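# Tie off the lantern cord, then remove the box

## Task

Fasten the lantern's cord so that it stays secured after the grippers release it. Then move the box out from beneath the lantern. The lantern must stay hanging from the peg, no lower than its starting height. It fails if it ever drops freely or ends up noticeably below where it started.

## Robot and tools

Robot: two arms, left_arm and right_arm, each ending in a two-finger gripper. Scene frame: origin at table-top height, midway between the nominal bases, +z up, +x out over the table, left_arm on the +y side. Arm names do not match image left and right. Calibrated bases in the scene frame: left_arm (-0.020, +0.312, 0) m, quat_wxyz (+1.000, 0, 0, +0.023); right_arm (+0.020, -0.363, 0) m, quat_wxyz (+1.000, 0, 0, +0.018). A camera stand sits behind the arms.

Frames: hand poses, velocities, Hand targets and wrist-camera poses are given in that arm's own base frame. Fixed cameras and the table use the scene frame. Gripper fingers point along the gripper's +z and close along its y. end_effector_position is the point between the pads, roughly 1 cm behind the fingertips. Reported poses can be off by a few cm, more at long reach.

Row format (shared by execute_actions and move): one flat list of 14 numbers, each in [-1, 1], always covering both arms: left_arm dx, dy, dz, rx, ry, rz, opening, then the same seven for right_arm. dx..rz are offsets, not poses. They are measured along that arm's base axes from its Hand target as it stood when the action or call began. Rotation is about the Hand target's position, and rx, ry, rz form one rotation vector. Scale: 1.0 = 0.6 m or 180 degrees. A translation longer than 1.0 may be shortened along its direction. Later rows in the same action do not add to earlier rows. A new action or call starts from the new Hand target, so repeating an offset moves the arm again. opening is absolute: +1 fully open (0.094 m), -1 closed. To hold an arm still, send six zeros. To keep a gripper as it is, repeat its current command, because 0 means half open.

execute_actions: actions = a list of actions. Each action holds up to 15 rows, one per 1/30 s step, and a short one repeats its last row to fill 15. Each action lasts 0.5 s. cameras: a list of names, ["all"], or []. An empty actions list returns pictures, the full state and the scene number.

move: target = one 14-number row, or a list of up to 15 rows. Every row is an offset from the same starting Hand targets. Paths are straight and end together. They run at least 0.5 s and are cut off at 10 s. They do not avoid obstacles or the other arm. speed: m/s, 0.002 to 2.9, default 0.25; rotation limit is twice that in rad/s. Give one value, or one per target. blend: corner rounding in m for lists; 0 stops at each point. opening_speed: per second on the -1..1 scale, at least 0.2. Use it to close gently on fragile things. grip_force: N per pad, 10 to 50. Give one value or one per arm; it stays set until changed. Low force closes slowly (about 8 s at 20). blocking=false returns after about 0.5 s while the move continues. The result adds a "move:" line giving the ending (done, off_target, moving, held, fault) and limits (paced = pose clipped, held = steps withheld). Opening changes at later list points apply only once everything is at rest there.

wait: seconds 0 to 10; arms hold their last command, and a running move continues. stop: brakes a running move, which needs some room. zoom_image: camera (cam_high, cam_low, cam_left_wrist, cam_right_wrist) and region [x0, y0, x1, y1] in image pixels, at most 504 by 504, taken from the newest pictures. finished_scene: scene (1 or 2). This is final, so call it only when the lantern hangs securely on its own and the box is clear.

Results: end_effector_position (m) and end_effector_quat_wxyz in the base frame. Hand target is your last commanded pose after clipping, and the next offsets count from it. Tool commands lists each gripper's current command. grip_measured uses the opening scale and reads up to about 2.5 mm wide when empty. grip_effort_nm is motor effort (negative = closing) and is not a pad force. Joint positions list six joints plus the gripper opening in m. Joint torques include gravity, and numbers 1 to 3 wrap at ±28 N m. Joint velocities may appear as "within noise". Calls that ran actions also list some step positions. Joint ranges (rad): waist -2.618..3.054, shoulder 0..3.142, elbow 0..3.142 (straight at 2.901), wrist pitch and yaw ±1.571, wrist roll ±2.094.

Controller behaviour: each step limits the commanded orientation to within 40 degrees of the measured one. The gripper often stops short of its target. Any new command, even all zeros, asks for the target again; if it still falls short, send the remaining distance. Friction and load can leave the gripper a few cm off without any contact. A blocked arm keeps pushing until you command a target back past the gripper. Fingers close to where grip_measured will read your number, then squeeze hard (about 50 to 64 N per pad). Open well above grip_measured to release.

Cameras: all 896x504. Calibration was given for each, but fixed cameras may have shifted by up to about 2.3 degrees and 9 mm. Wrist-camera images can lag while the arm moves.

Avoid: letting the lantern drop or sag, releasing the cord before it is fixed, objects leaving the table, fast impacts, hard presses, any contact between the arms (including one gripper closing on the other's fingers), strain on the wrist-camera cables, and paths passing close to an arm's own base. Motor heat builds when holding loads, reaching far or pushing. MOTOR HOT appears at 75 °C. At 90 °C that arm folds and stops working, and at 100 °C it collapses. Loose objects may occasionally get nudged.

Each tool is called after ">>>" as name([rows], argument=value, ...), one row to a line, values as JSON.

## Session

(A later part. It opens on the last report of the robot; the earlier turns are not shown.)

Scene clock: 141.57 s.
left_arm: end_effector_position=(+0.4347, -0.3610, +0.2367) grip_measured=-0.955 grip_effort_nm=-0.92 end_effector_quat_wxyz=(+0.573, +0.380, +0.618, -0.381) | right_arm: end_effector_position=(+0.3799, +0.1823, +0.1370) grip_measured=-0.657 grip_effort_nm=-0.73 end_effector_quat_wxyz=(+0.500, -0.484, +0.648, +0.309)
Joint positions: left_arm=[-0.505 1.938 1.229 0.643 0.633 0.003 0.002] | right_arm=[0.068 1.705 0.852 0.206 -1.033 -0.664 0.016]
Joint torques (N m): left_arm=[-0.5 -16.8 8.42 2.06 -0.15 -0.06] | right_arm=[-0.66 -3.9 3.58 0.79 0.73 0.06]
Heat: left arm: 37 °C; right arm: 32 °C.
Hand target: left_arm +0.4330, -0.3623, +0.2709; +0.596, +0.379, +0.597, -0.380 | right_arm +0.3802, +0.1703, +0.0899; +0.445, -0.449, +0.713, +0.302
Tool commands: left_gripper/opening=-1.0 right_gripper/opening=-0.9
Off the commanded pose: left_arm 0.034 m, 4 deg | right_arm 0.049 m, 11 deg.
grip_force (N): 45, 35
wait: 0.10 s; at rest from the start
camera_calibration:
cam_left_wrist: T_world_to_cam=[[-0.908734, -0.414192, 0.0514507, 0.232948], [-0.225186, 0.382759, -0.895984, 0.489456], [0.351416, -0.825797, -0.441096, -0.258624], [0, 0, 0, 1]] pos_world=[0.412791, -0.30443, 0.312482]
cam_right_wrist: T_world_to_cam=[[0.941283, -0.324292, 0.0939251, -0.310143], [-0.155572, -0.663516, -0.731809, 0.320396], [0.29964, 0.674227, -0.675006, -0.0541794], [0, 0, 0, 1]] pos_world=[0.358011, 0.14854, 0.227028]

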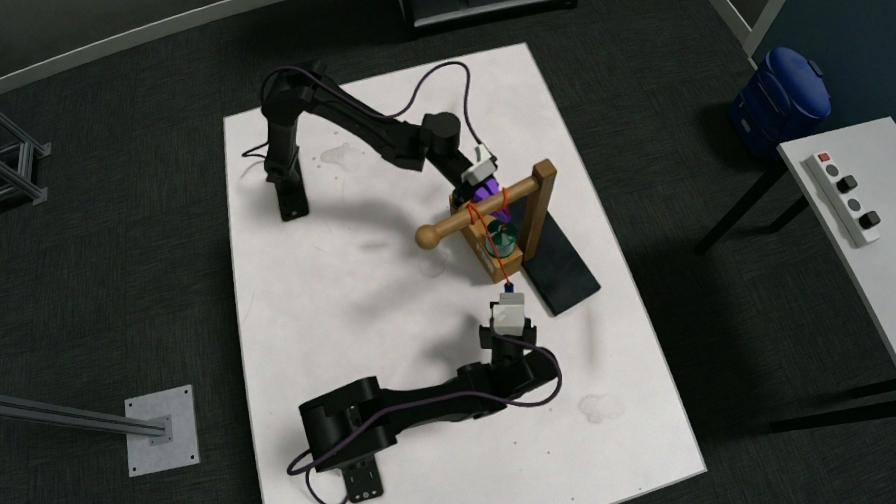

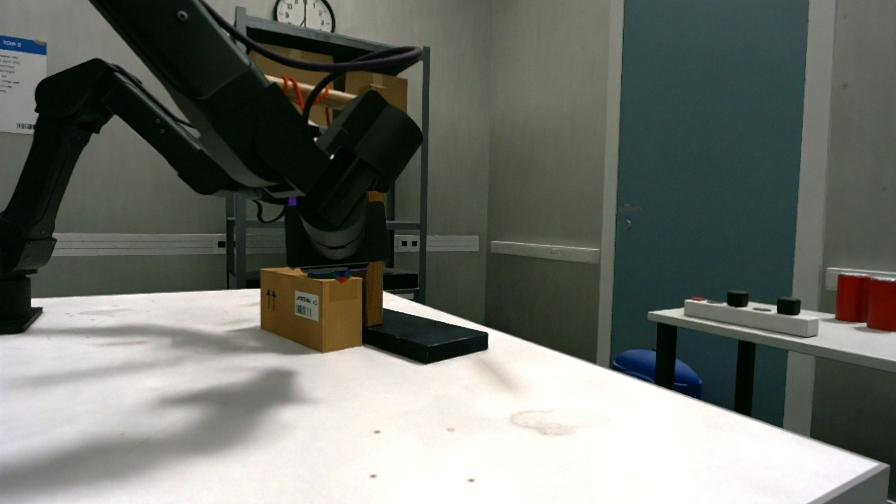

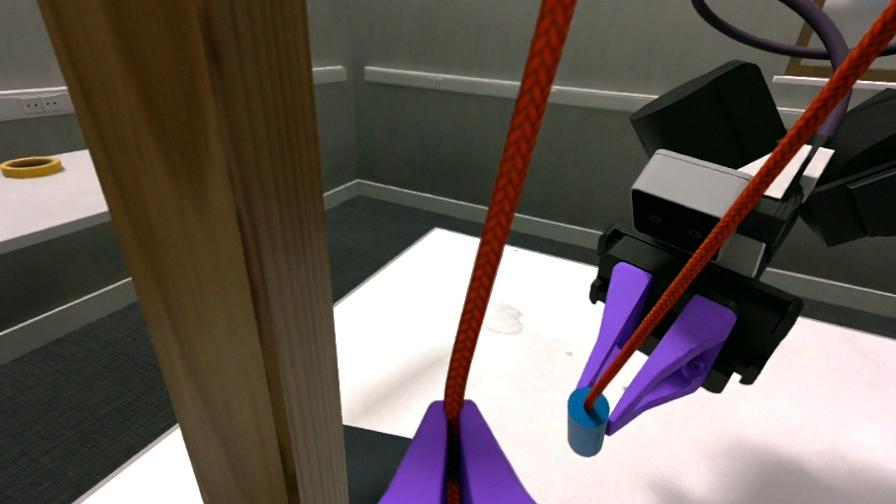

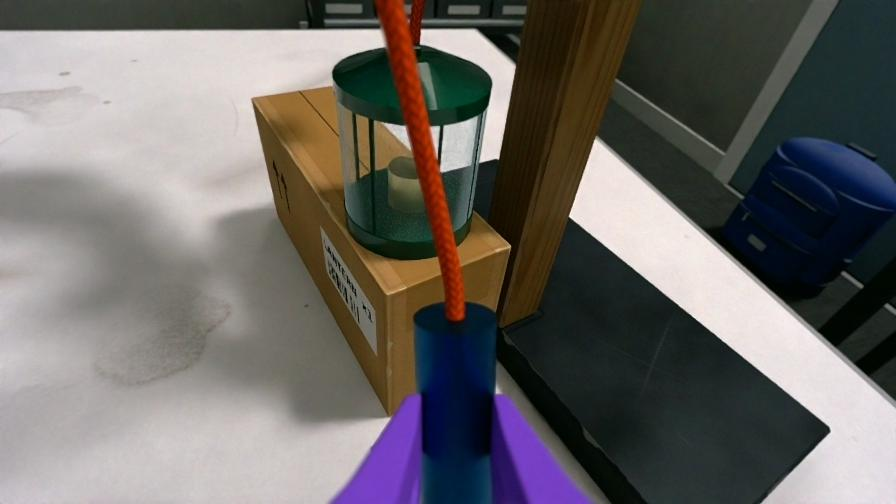

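>>> move(target=[0,0,0.03,0,0,0,-1,0,0,0,0,0,0,-0.9], speed=0.02, cameras=["cam_right_wrist","cam_left_wrist"])

Scene clock: 144.90 s.
left_arm: end_effector_position=(+0.4343, -0.3607, +0.2386) grip_measured=-0.955 grip_effort_nm=-0.92 end_effector_quat_wxyz=(+0.555, +0.378, +0.635, -0.382) | right_arm: end_effector_position=(+0.3799, +0.1823, +0.1370) grip_measured=-0.657 grip_effort_nm=-0.73 end_effector_quat_wxyz=(+0.500, -0.484, +0.648, +0.309)
Joint positions: left_arm=[-0.505 1.919 1.256 0.549 0.633 0.002 0.002] | right_arm=[0.068 1.705 0.852 0.206 -1.033 -0.664 0.016]
Joint torques (N m): left_arm=[-0.5 -17.81 9.21 2.37 -0.11 -0.06] | right_arm=[-0.68 -3.93 3.56 0.78 0.72 0.05]
Heat: left arm: 37 °C; right arm: 32 °C.
Hand target: left_arm +0.4330, -0.3623, +0.2889; +0.596, +0.380, +0.597, -0.380 | right_arm +0.3802, +0.1703, +0.0899; +0.445, -0.449, +0.713, +0.302
Off the commanded pose: left_arm 0.050 m, 6 deg | right_arm 0.049 m, 11 deg.
grip_force (N): 45, 35
move: off_target (left_arm, right_arm)
camera_calibration:
cam_left_wrist: T_world_to_cam=[[-0.905744, -0.416136, 0.0803667, 0.223663], [-0.262974, 0.40309, -0.876563, 0.510027], [0.332375, -0.815076, -0.47453, -0.237288], [0, 0, 0, 1]] pos_world=[0.415574, -0.30592, 0.316495]
cam_right_wrist: T_world_to_cam=[[0.941283, -0.324292, 0.0939251, -0.310143], [-0.155572, -0.663516, -0.731809, 0.320396], [0.29964, 0.674227, -0.675006, -0.0541794], [0, 0, 0, 1]] pos_world=[0.358011, 0.14854, 0.227028]
Images, in order (width x height): cam_left_wrist 896x504, cam_right_wrist 896x504.

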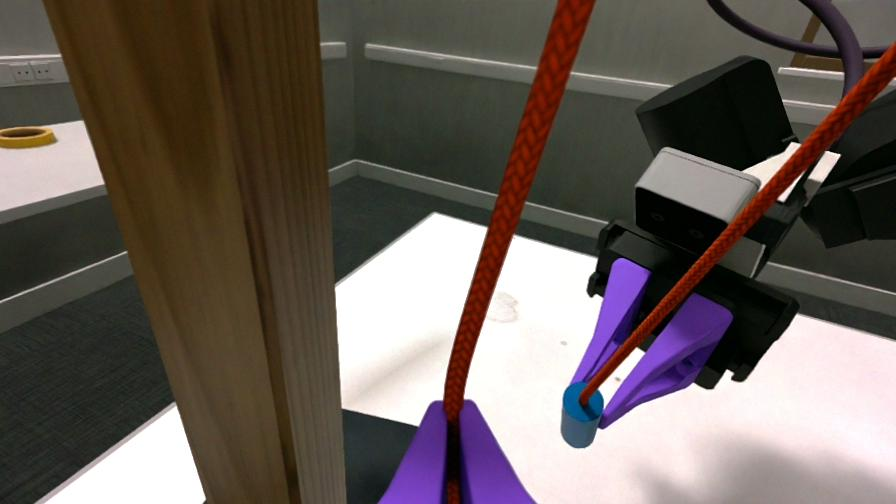

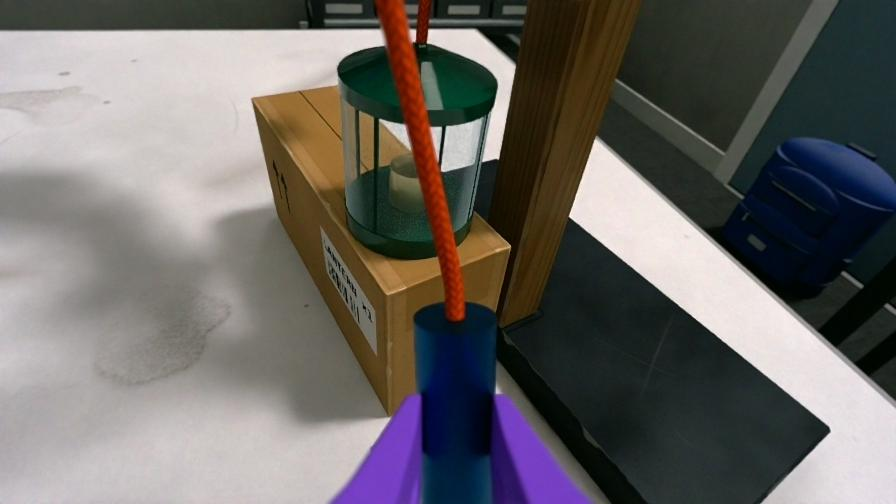

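>>> move(target=[-0.012,0,0.022,0,0,0,-1,0,0,0,0,0,0,-0.9], speed=0.02, cameras=["cam_right_wrist","cam_left_wrist"])

Scene clock: 146.80 s.
left_arm: end_effector_position=(+0.4286, -0.3601, +0.2431) grip_measured=-0.955 grip_effort_nm=-0.92 end_effector_quat_wxyz=(+0.545, +0.376, +0.646, -0.380) | right_arm: end_effector_position=(+0.3799, +0.1823, +0.1370) grip_measured=-0.657 grip_effort_nm=-0.72 end_effector_quat_wxyz=(+0.500, -0.484, +0.648, +0.309)
Joint positions: left_arm=[-0.512 1.885 1.256 0.485 0.619 0.002 0.002] | right_arm=[0.068 1.705 0.852 0.206 -1.033 -0.664 0.016]
Joint torques (N m): left_arm=[-0.59 -18.21 9.37 2.64 -0.05 -0.06] | right_arm=[-0.64 -3.92 3.55 0.79 0.72 0.04]
Heat: left arm: 38 °C; right arm: 32 °C.
Hand target: left_arm +0.4258, -0.3623, +0.3022; +0.596, +0.379, +0.597, -0.380 | right_arm +0.3802, +0.1703, +0.0899; +0.445, -0.449, +0.713, +0.302
Off the commanded pose: left_arm 0.059 m, 8 deg | right_arm 0.049 m, 11 deg.
grip_force (N): 45, 35
move: off_target (left_arm, right_arm)
camera_calibration:
cam_left_wrist: T_world_to_cam=[[-0.901206, -0.422557, 0.096304, 0.210201], [-0.286854, 0.415006, -0.863415, 0.523645], [0.324875, -0.805739, -0.495218, -0.221065], [0, 0, 0, 1]] pos_world=[0.411462, -0.306615, 0.322404]
cam_right_wrist: T_world_to_cam=[[0.941283, -0.324292, 0.0939251, -0.310143], [-0.155572, -0.663516, -0.731809, 0.320396], [0.29964, 0.674227, -0.675006, -0.0541794], [0, 0, 0, 1]] pos_world=[0.358011, 0.14854, 0.227028]
Images, in order (width x height): cam_left_wrist 896x504, cam_right_wrist 896x504.

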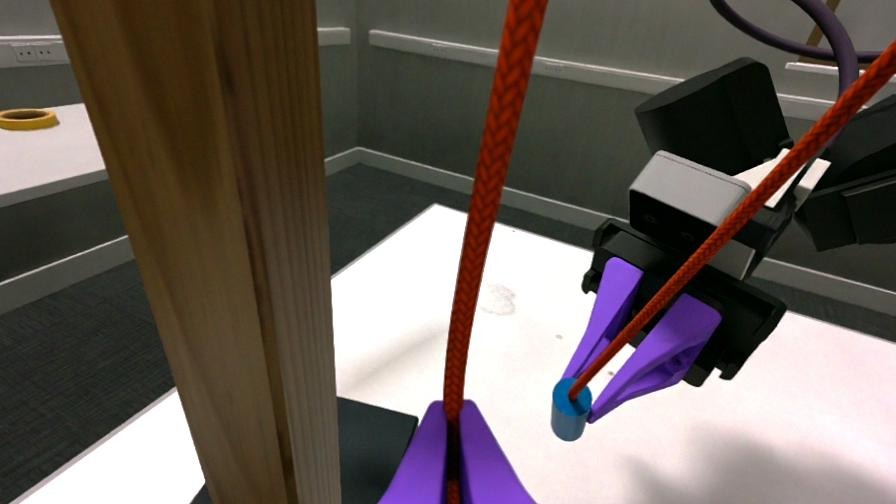

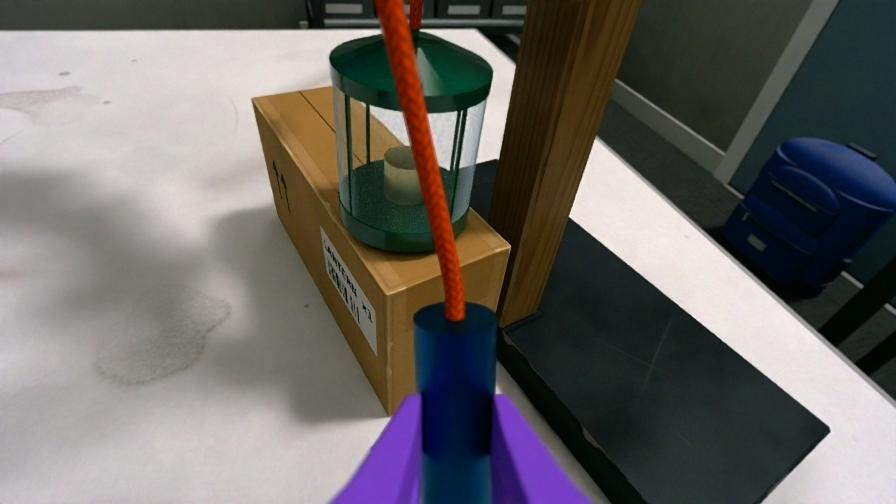

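>>> move(target=[-0.01,0.002,0.018,0,0,0,-1,0,0,0,0,0,0,-0.9], speed=0.02)

>>> move(target=[0,0,0,0,0,0,-1,0.03,-0.06,-0.06,0,0,0,-0.9], speed=0.04, cameras=["all"])

Scene clock: 149.10 s.
left_arm: end_effector_position=(+0.4228, -0.3591, +0.2531) grip_measured=-0.955 grip_effort_nm=-0.92 end_effector_quat_wxyz=(+0.544, +0.376, +0.646, -0.380) | right_arm: end_effector_position=(+0.3799, +0.1823, +0.1370) grip_measured=-0.657 grip_effort_nm=-0.73 end_effector_quat_wxyz=(+0.500, -0.484, +0.648, +0.309)
Joint positions: left_arm=[-0.517 1.851 1.256 0.45 0.614 0.002 0.002] | right_arm=[0.068 1.705 0.852 0.206 -1.033 -0.664 0.016]
Joint torques (N m): left_arm=[-0.55 -17.89 9.7 2.63 -0.04 -0.06] | right_arm=[-0.65 -3.92 3.56 0.79 0.74 0.05]
Motor temperatures (°C): left_arm=[23 32 32 39 26 26 27] | right_arm=[27 31 32 30 25 25 23]
Heat: left arm: 39 °C; right arm: 32 °C.
Hand target: left_arm +0.4198, -0.3610, +0.3131; +0.596, +0.380, +0.597, -0.380 | right_arm +0.3802, +0.1703, +0.0899; +0.445, -0.449, +0.713, +0.302
Off the commanded pose: left_arm 0.060 m, 8 deg | right_arm 0.049 m, 11 deg.
grip_force (N): 45, 35
move: off_target (left_arm, right_arm)

Scene clock: 151.03 s.
left_arm: end_effector_position=(+0.4229, -0.3591, +0.2529) grip_measured=-0.955 grip_effort_nm=-0.92 end_effector_quat_wxyz=(+0.544, +0.376, +0.647, -0.380) | right_arm: end_effector_position=(+0.3777, +0.1632, +0.1275) grip_measured=-0.657 grip_effort_nm=-0.73 end_effector_quat_wxyz=(+0.525, -0.509, +0.592, +0.338)
Joint positions: left_arm=[-0.517 1.851 1.256 0.449 0.614 0.002 0.002] | right_arm=[-0.02 1.806 0.863 0.241 -1.225 -0.81 0.016]
Joint torques (N m): left_arm=[-0.51 -17.87 9.65 2.63 -0.04 -0.05] | right_arm=[-3.34 -2.44 3.41 0.25 1.87 -0.09]
Heat: left arm: 39 °C; right arm: 32 °C.
Hand target: left_arm +0.4198, -0.3610, +0.3131; +0.596, +0.380, +0.597, -0.380 | right_arm +0.3982, +0.1343, +0.0537; +0.445, -0.449, +0.713, +0.302
Off the commanded pose: left_arm 0.060 m, 8 deg | right_arm 0.082 m, 18 deg.
grip_force (N): 45, 35
move: off_target (left_arm, right_arm)
camera_calibration:
cam_left_wrist: T_world_to_cam=[[-0.900849, -0.423057, 0.0974353, 0.203954], [-0.288955, 0.416801, -0.861848, 0.531165], [0.324, -0.804549, -0.497719, -0.212179], [0, 0, 0, 1]] pos_world=[0.405961, -0.305814, 0.332306]
cam_right_wrist: T_world_to_cam=[[0.960504, -0.236965, 0.145877, -0.341482], [-0.0330394, -0.617642, -0.785765, 0.25354], [0.276299, 0.749911, -0.601076, -0.0600241], [0, 0, 0, 1]] pos_world=[0.352956, 0.12069, 0.212958]

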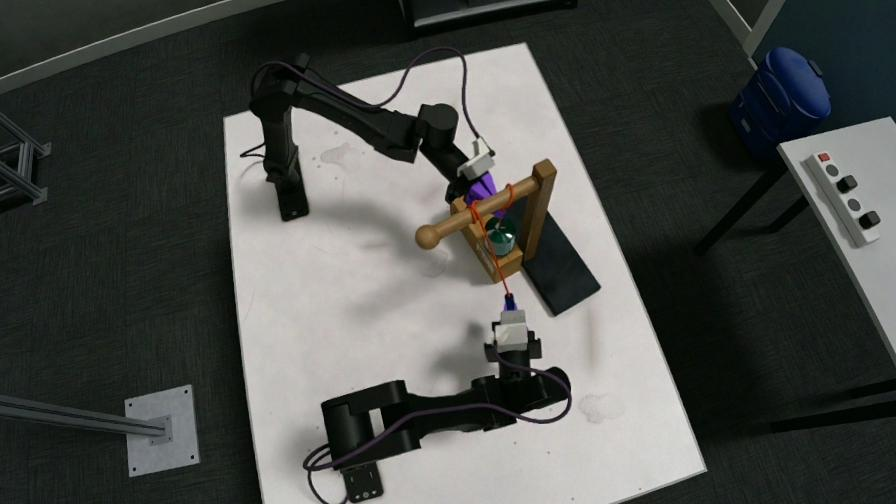

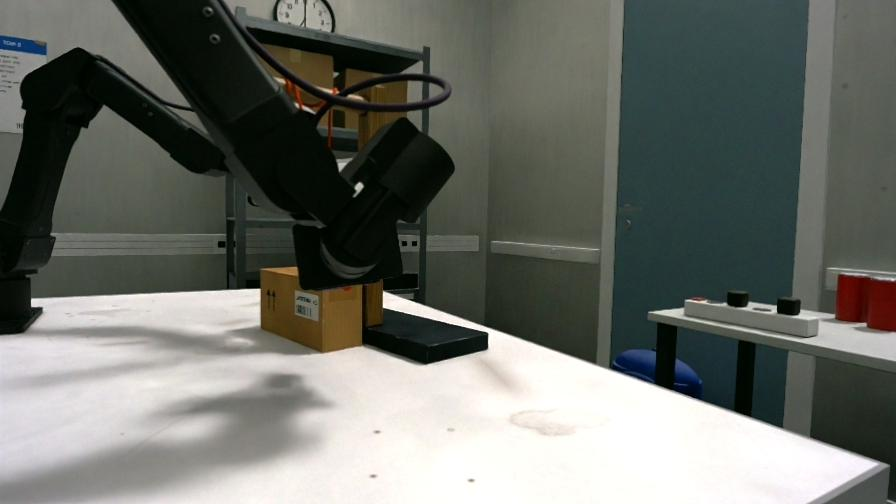

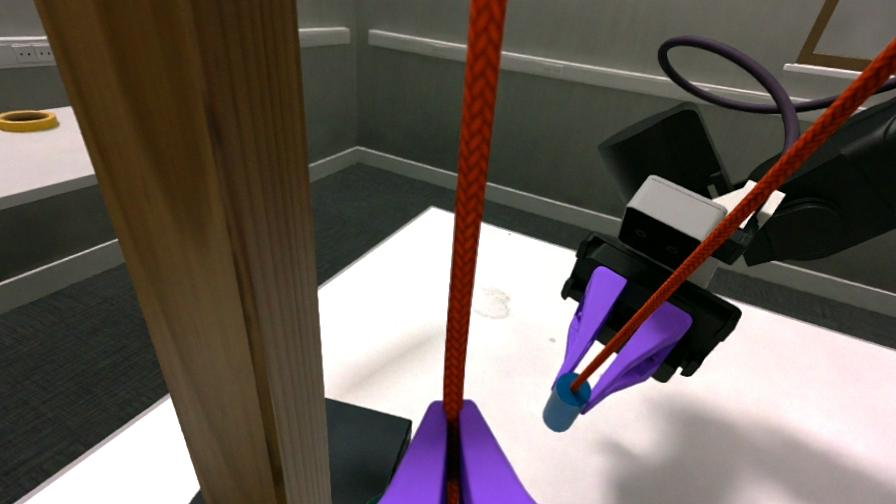

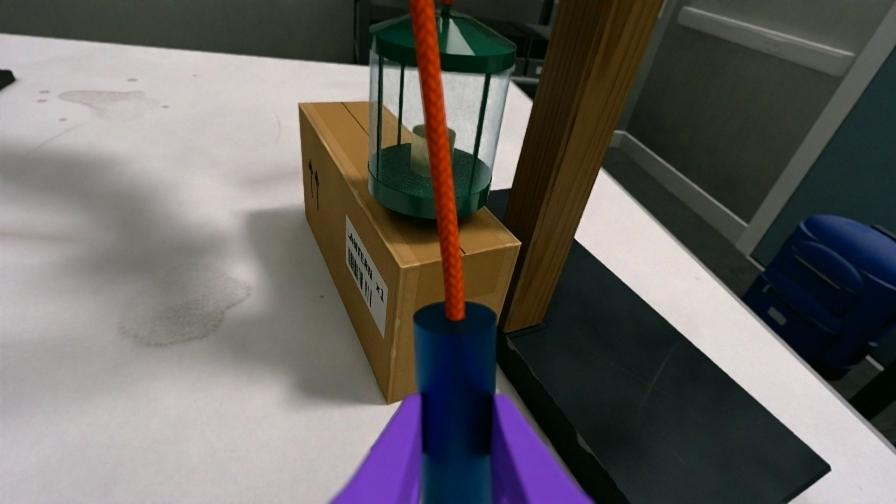

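>>> move(target=[0.005,0,-0.05,0,0,0,-1,0,0,0,0,0,0,-0.9], speed=0.02, cameras=["cam_left_wrist","cam_right_wrist","cam_high"])

Scene clock: 153.73 s.
left_arm: end_effector_position=(+0.4231, -0.3592, +0.2679) grip_measured=-0.955 grip_effort_nm=-0.92 end_effector_quat_wxyz=(+0.571, +0.378, +0.622, -0.379) | right_arm: end_effector_position=(+0.3776, +0.1632, +0.1275) grip_measured=-0.657 grip_effort_nm=-0.73 end_effector_quat_wxyz=(+0.526, -0.509, +0.592, +0.338)
Joint positions: left_arm=[-0.517 1.847 1.247 0.528 0.614 0.002 0.002] | right_arm=[-0.02 1.806 0.863 0.241 -1.226 -0.811 0.016]
Joint torques (N m): left_arm=[-0.28 -12.1 6.27 2.86 -0.03 -0.02] | right_arm=[-3.36 -2.43 3.41 0.26 1.86 -0.07]
Heat: left arm: 40 °C; right arm: 32 °C.
Hand target: left_arm +0.4228, -0.3610, +0.2830; +0.596, +0.380, +0.597, -0.380 | right_arm +0.3982, +0.1343, +0.0538; +0.445, -0.449, +0.713, +0.302
Off the commanded pose: left_arm 0.015 m, 4 deg | right_arm 0.082 m, 19 deg.
grip_force (N): 45, 35
move: off_target (left_arm, right_arm)
camera_calibration:
cam_left_wrist: T_world_to_cam=[[-0.905761, -0.420236, 0.0547565, 0.217195], [-0.232468, 0.384655, -0.893308, 0.517197], [0.354338, -0.821853, -0.446097, -0.237706], [0, 0, 0, 1]] pos_world=[0.401187, -0.303029, 0.344084]
cam_right_wrist: T_world_to_cam=[[0.960511, -0.236496, 0.146591, -0.341597], [-0.0321441, -0.617631, -0.785811, 0.253229], [0.27638, 0.750068, -0.600843, -0.0600939], [0, 0, 0, 1]] pos_world=[0.352856, 0.12069, 0.212958]
Images, in order (width x height): cam_high 896x504, cam_left_wrist 896x504, cam_right_wrist 896x504.

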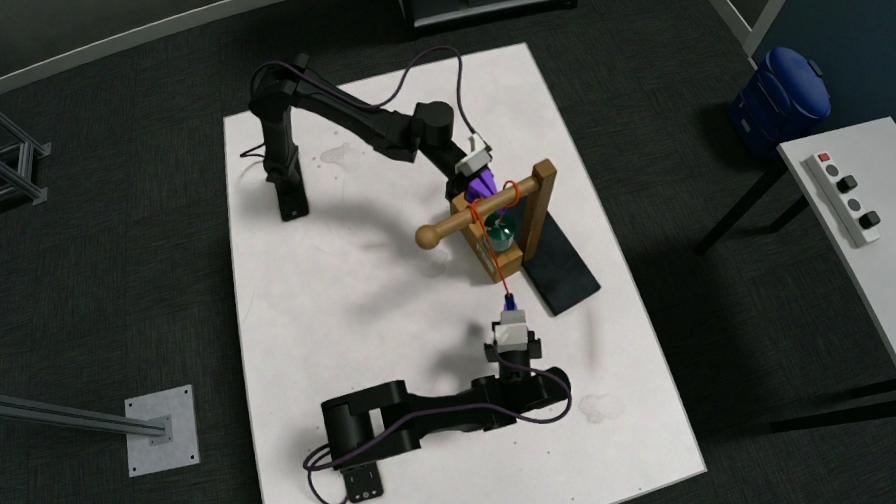

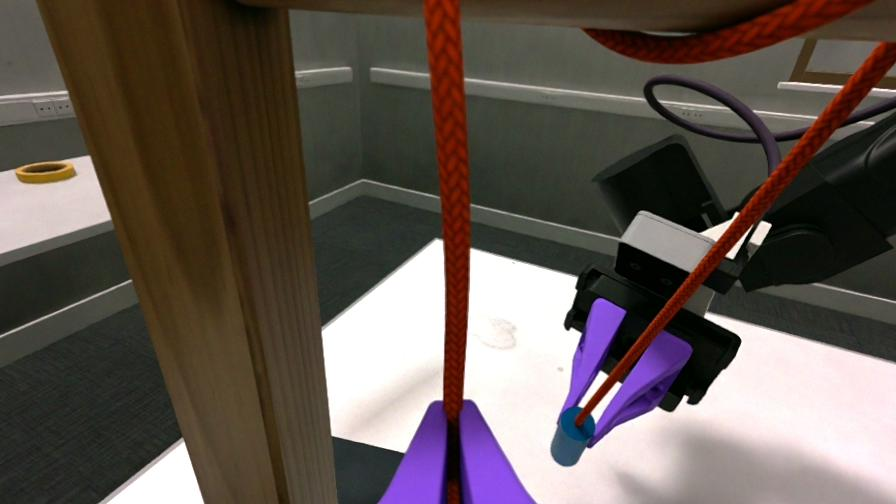

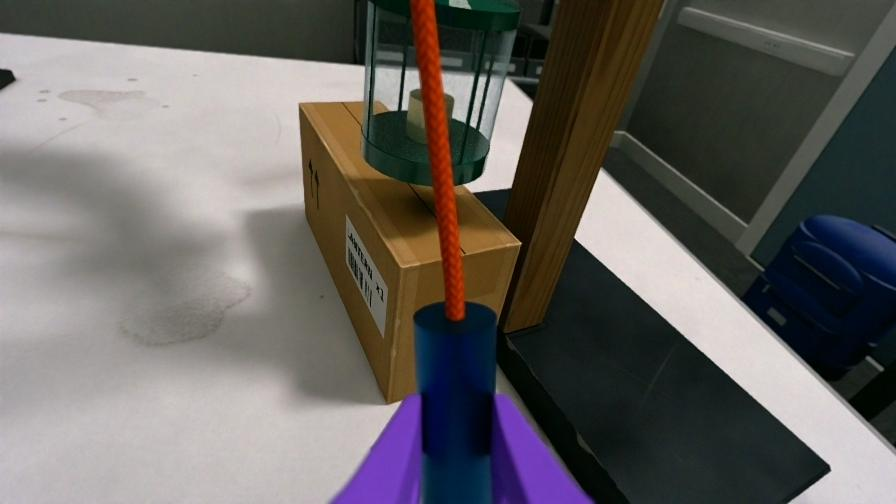

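>>> move(target=[0,0,-0.025,0,0,0,-1,0,0,0,0,0,0,-0.9], speed=0.015, cameras=["cam_left_wrist","cam_right_wrist","cam_high"])

>>> zoom_image(camera="cam_high", region=[410, 120, 590, 320])

Scene clock: 156.57 s.
left_arm: end_effector_position=(+0.4217, -0.3584, +0.2592) grip_measured=-0.955 grip_effort_nm=-0.92 end_effector_quat_wxyz=(+0.576, +0.378, +0.618, -0.379) | right_arm: end_effector_position=(+0.3776, +0.1632, +0.1275) grip_measured=-0.657 grip_effort_nm=-0.73 end_effector_quat_wxyz=(+0.526, -0.509, +0.592, +0.338)
Joint positions: left_arm=[-0.517 1.857 1.211 0.585 0.614 0.002 0.002] | right_arm=[-0.02 1.806 0.863 0.241 -1.226 -0.811 0.016]
Joint torques (N m): left_arm=[-0.27 -11.02 6.22 2.83 -0.04 -0.03] | right_arm=[-3.33 -2.43 3.37 0.26 1.86 -0.07]
Heat: left arm: 41 °C; right arm: 32 °C.
Hand target: left_arm +0.4228, -0.3610, +0.2679; +0.596, +0.380, +0.597, -0.380 | right_arm +0.3982, +0.1343, +0.0538; +0.445, -0.449, +0.713, +0.302
Off the commanded pose: left_arm 0.009 m, 3 deg | right_arm 0.082 m, 19 deg.
grip_force (N): 45, 35
move: off_target (left_arm, right_arm)
camera_calibration:
cam_left_wrist: T_world_to_cam=[[-0.906264, -0.419987, 0.0479157, 0.218785], [-0.223294, 0.379394, -0.897886, 0.5042], [0.358922, -0.824422, -0.437612, -0.245539], [0, 0, 0, 1]] pos_world=[0.398991, -0.301831, 0.33478]
cam_right_wrist: T_world_to_cam=[[0.960511, -0.236496, 0.146591, -0.341597], [-0.0321441, -0.617631, -0.785811, 0.253229], [0.27638, 0.750068, -0.600843, -0.0600939], [0, 0, 0, 1]] pos_world=[0.352856, 0.12069, 0.212958]
Images, in order (width x height): cam_high 896x504, cam_left_wrist 896x504, cam_right_wrist 896x504.

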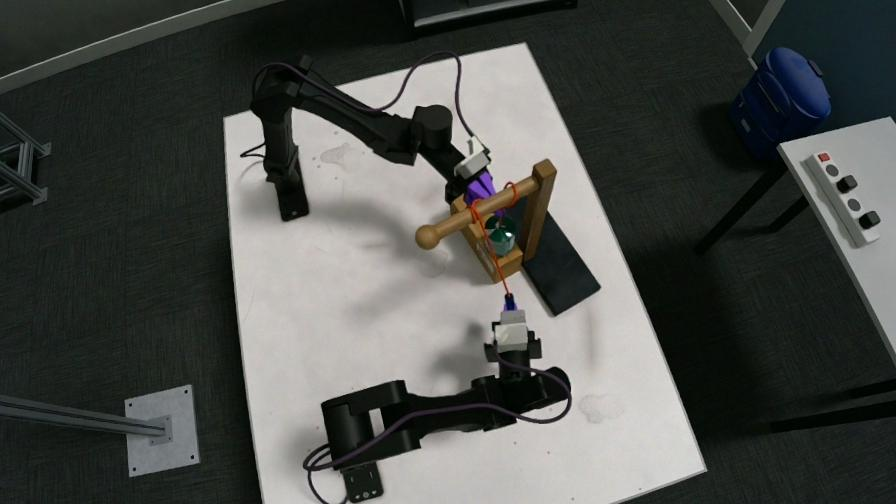

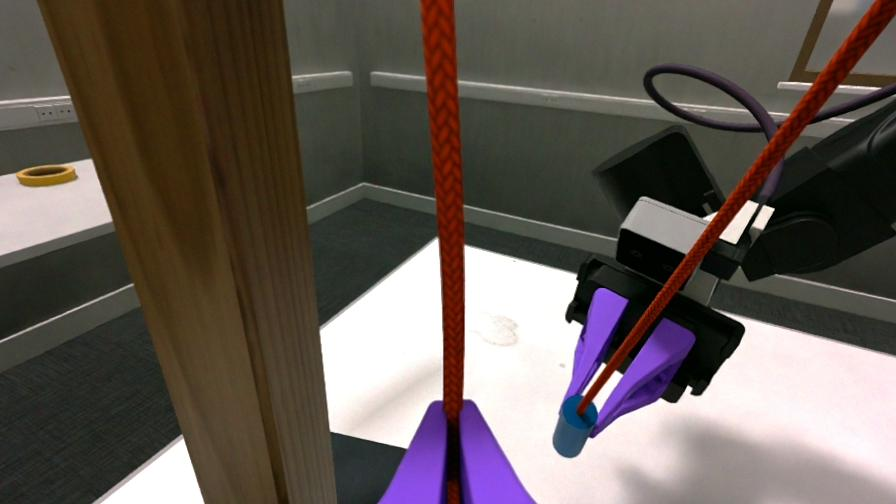

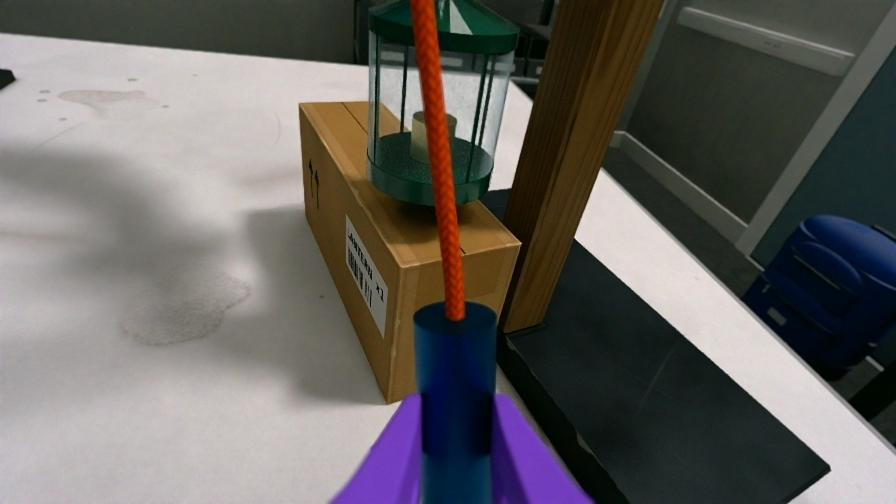

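Scaled by 2.520 from the camera's 896x504 image, which has a finer 1280x720 frame.

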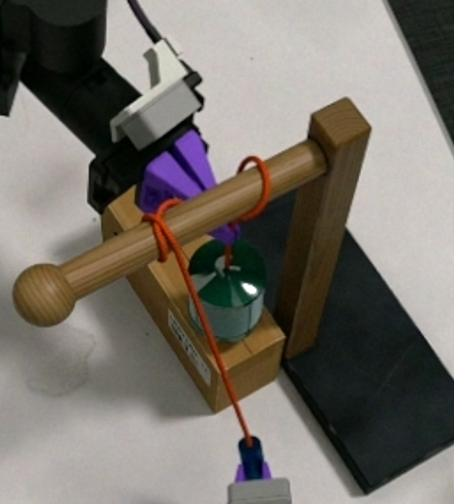

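>>> move(target=[0,0,-0.02,0,0,0,-1,0,0,0,0,0,0,-0.9], speed=0.015, cameras=["cam_left_wrist","cam_right_wrist","cam_high"])

>>> zoom_image(camera="cam_high", region=[410, 120, 590, 320])

Scene clock: 158.73 s.
left_arm: end_effector_position=(+0.4219, -0.3585, +0.2508) grip_measured=-0.955 grip_effort_nm=-0.92 end_effector_quat_wxyz=(+0.579, +0.379, +0.614, -0.379) | right_arm: end_effector_position=(+0.3776, +0.1632, +0.1275) grip_measured=-0.657 grip_effort_nm=-0.72 end_effector_quat_wxyz=(+0.526, -0.509, +0.592, +0.338)
Joint positions: left_arm=[-0.517 1.874 1.188 0.636 0.614 0.002 0.002] | right_arm=[-0.02 1.806 0.863 0.241 -1.226 -0.811 0.016]
Joint torques (N m): left_arm=[-0.27 -10.78 6.02 2.82 -0.04 -0.03] | right_arm=[-3.32 -2.47 3.4 0.26 1.87 -0.07]
Heat: left arm: 41 °C; right arm: 32 °C.
Hand target: left_arm +0.4228, -0.3610, +0.2561; +0.596, +0.380, +0.597, -0.380 | right_arm +0.3982, +0.1343, +0.0538; +0.445, -0.449, +0.713, +0.302
Off the commanded pose: left_arm 0.006 m, 3 deg | right_arm 0.082 m, 19 deg.
grip_force (N): 45, 35
move: off_target (left_arm, right_arm)
camera_calibration:
cam_left_wrist: T_world_to_cam=[[-0.906666, -0.419757, 0.0419648, 0.221146], [-0.215265, 0.374814, -0.901762, 0.492686], [0.362792, -0.826631, -0.43019, -0.253675], [0, 0, 0, 1]] pos_world=[0.398595, -0.301533, 0.325877]
cam_right_wrist: T_world_to_cam=[[0.960511, -0.236496, 0.146591, -0.341597], [-0.0321441, -0.617631, -0.785811, 0.253229], [0.27638, 0.750068, -0.600843, -0.0600939], [0, 0, 0, 1]] pos_world=[0.352856, 0.12069, 0.212958]
Images, in order (width x height): cam_high 896x504, cam_left_wrist 896x504, cam_right_wrist 896x504.

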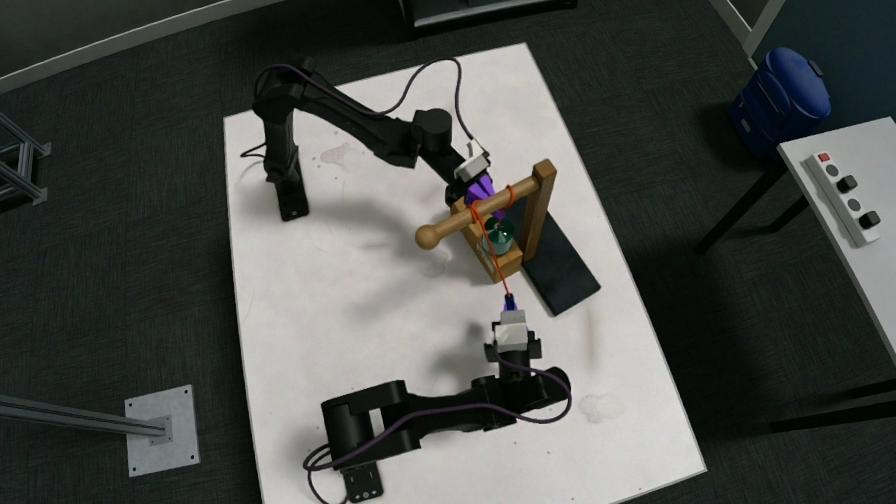

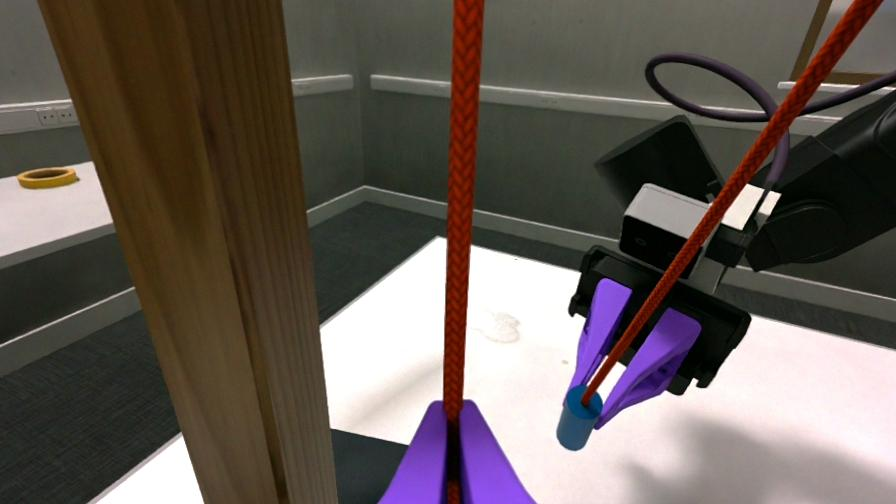

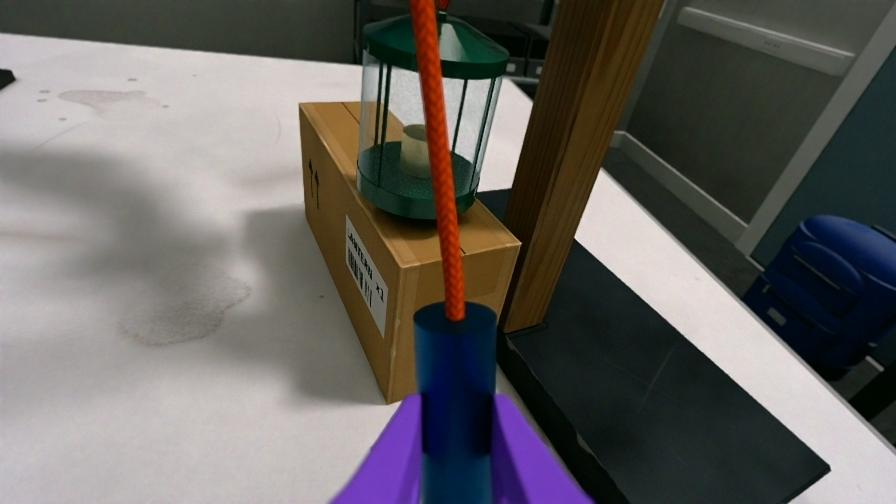

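Scaled by 2.520 from the camera's 896x504 image, which has a finer 1280x720 frame.

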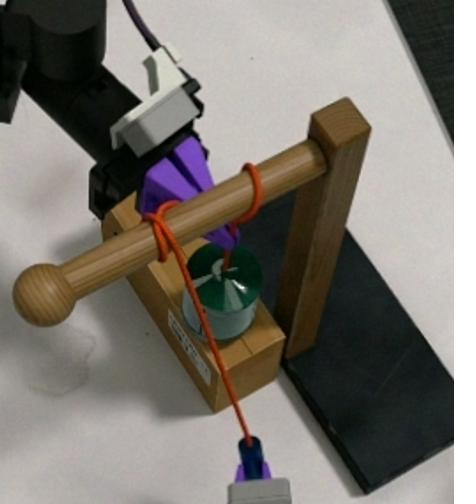

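>>> move(target=[0,0,-0.013,0,0,0,-1,0,0,0,0,0,0,-0.9], speed=0.015, cameras=["cam_left_wrist","cam_right_wrist","cam_high"])

>>> zoom_image(camera="cam_high", region=[410, 120, 590, 320])

Scene clock: 160.57 s.
left_arm: end_effector_position=(+0.4222, -0.3587, +0.2475) grip_measured=-0.955 grip_effort_nm=-0.92 end_effector_quat_wxyz=(+0.585, +0.379, +0.609, -0.379) | right_arm: end_effector_position=(+0.3776, +0.1632, +0.1275) grip_measured=-0.657 grip_effort_nm=-0.73 end_effector_quat_wxyz=(+0.526, -0.509, +0.592, +0.338)
Joint positions: left_arm=[-0.517 1.887 1.175 0.678 0.614 0.002 0.002] | right_arm=[-0.02 1.806 0.863 0.241 -1.226 -0.811 0.016]
Joint torques (N m): left_arm=[-0.27 -10.65 5.63 2.67 -0.05 -0.04] | right_arm=[-3.36 -2.45 3.4 0.26 1.87 -0.06]
Heat: left arm: 42 °C; right arm: 32 °C.
Hand target: left_arm +0.4228, -0.3610, +0.2482; +0.596, +0.380, +0.597, -0.380 | right_arm +0.3982, +0.1343, +0.0538; +0.445, -0.449, +0.713, +0.302
Off the commanded pose: left_arm 0.003 m, 2 deg | right_arm 0.082 m, 19 deg.
grip_force (N): 45, 35
move: off_target (right_arm)
camera_calibration:
cam_left_wrist: T_world_to_cam=[[-0.907187, -0.419457, 0.0326707, 0.22405], [-0.202684, 0.367666, -0.907602, 0.483478], [0.368688, -0.829987, -0.418559, -0.261881], [0, 0, 0, 1]] pos_world=[0.397801, -0.301137, 0.321873]
cam_right_wrist: T_world_to_cam=[[0.960511, -0.236496, 0.146591, -0.341597], [-0.0321441, -0.617631, -0.785811, 0.253229], [0.27638, 0.750068, -0.600843, -0.0600939], [0, 0, 0, 1]] pos_world=[0.352856, 0.12069, 0.212958]
Images, in order (width x height): cam_high 896x504, cam_left_wrist 896x504, cam_right_wrist 896x504.

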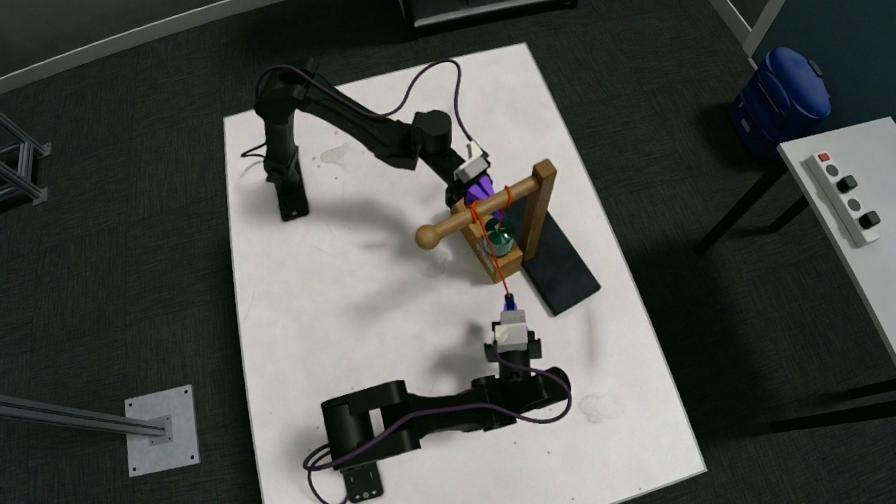

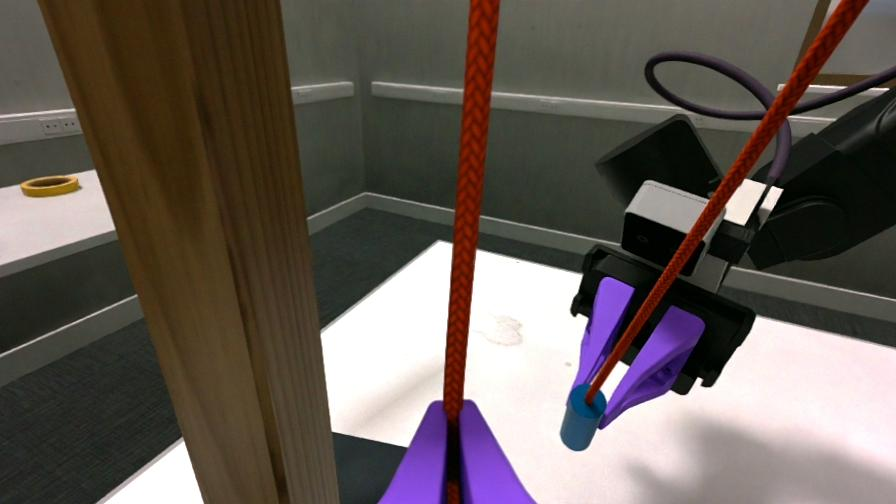

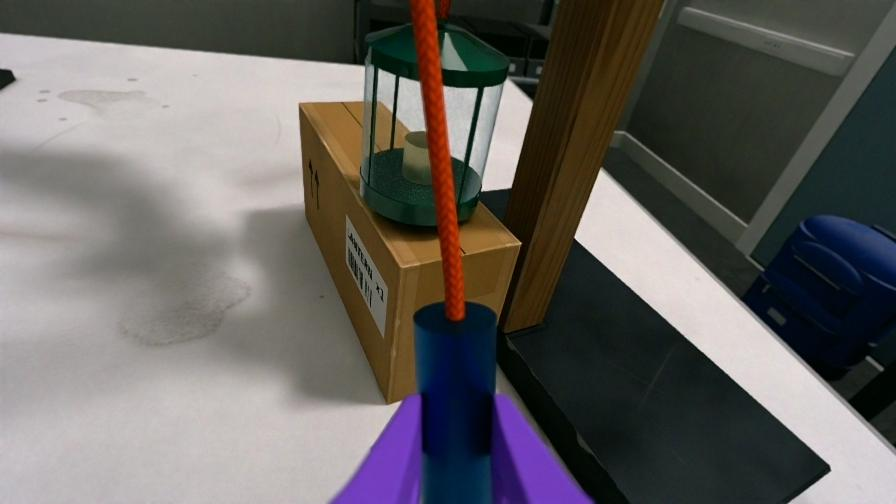

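Scaled by 2.520 from the camera's 896x504 image, which has a finer 1280x720 frame.

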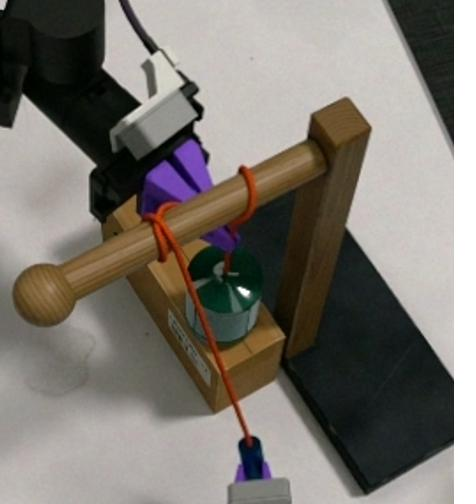

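>>> move(target=[0,0,-0.016,0,0,0,-1,0,0,0,0,0,0,-0.9], speed=0.015, cameras=["cam_left_wrist","cam_right_wrist","cam_high"])

>>> zoom_image(camera="cam_high", region=[410, 120, 590, 320])

Scene clock: 164.17 s.
left_arm: end_effector_position=(+0.4224, -0.3588, +0.2450) grip_measured=-0.955 grip_effort_nm=-0.92 end_effector_quat_wxyz=(+0.594, +0.379, +0.600, -0.379) | right_arm: end_effector_position=(+0.3776, +0.1632, +0.1275) grip_measured=-0.657 grip_effort_nm=-0.73 end_effector_quat_wxyz=(+0.526, -0.509, +0.592, +0.338)
Joint positions: left_arm=[-0.517 1.901 1.16 0.732 0.614 0.002 0.002] | right_arm=[-0.02 1.806 0.863 0.241 -1.226 -0.811 0.016]
Joint torques (N m): left_arm=[-0.29 -10.36 5.38 2.46 -0.06 -0.04] | right_arm=[-3.34 -2.41 3.37 0.26 1.86 -0.07]
Heat: left arm: 42 °C; right arm: 32 °C.
Hand target: left_arm +0.4228, -0.3610, +0.2387; +0.596, +0.380, +0.597, -0.380 | right_arm +0.3982, +0.1343, +0.0538; +0.445, -0.449, +0.713, +0.302
Off the commanded pose: left_arm 0.007 m, 0 deg | right_arm 0.082 m, 19 deg.
grip_force (N): 45, 35
move: off_target (right_arm)
camera_calibration:
cam_left_wrist: T_world_to_cam=[[-0.907737, -0.419137, 0.0183908, 0.228193], [-0.183243, 0.356658, -0.916088, 0.471154], [0.377407, -0.834937, -0.400556, -0.273009], [0, 0, 0, 1]] pos_world=[0.39651, -0.300342, 0.318067]
cam_right_wrist: T_world_to_cam=[[0.960511, -0.236496, 0.146591, -0.341597], [-0.0321441, -0.617631, -0.785811, 0.253229], [0.27638, 0.750068, -0.600843, -0.0600939], [0, 0, 0, 1]] pos_world=[0.352856, 0.12069, 0.212958]
Images, in order (width x height): cam_high 896x504, cam_left_wrist 896x504, cam_right_wrist 896x504.

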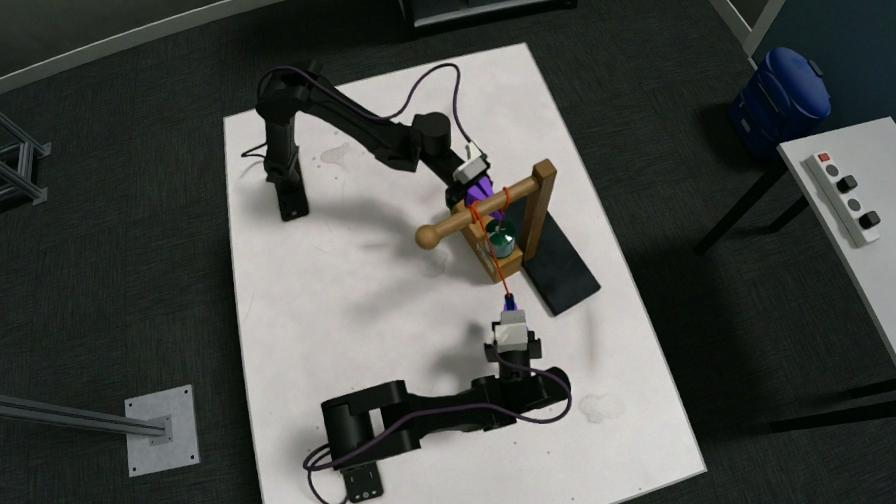

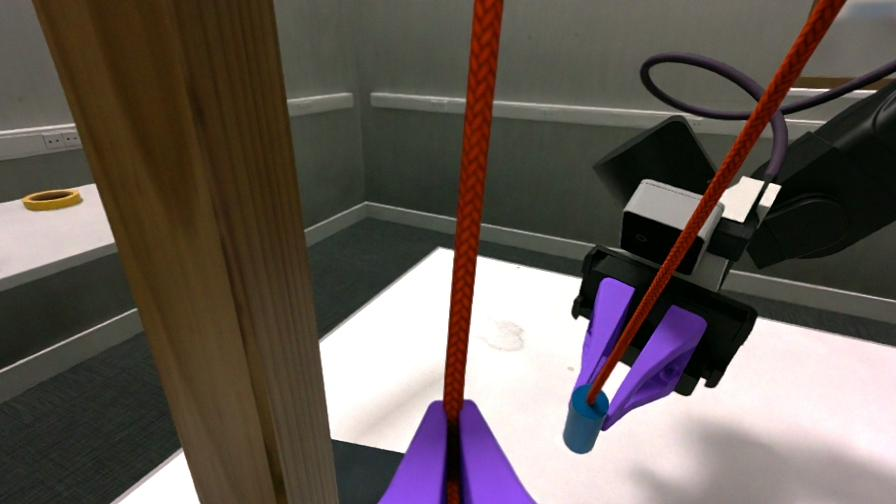

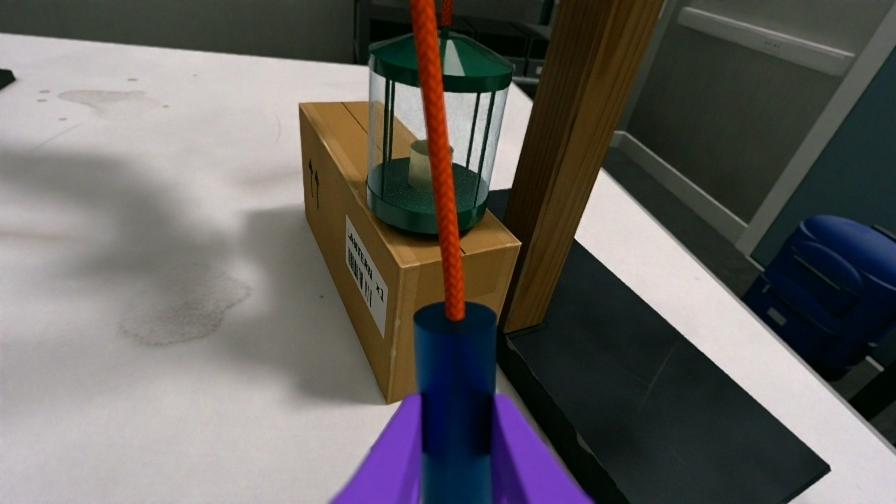

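Scaled by 2.520 from the camera's 896x504 image, which has a finer 1280x720 frame.

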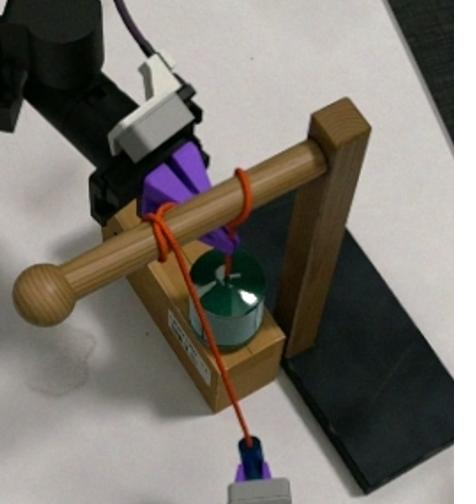

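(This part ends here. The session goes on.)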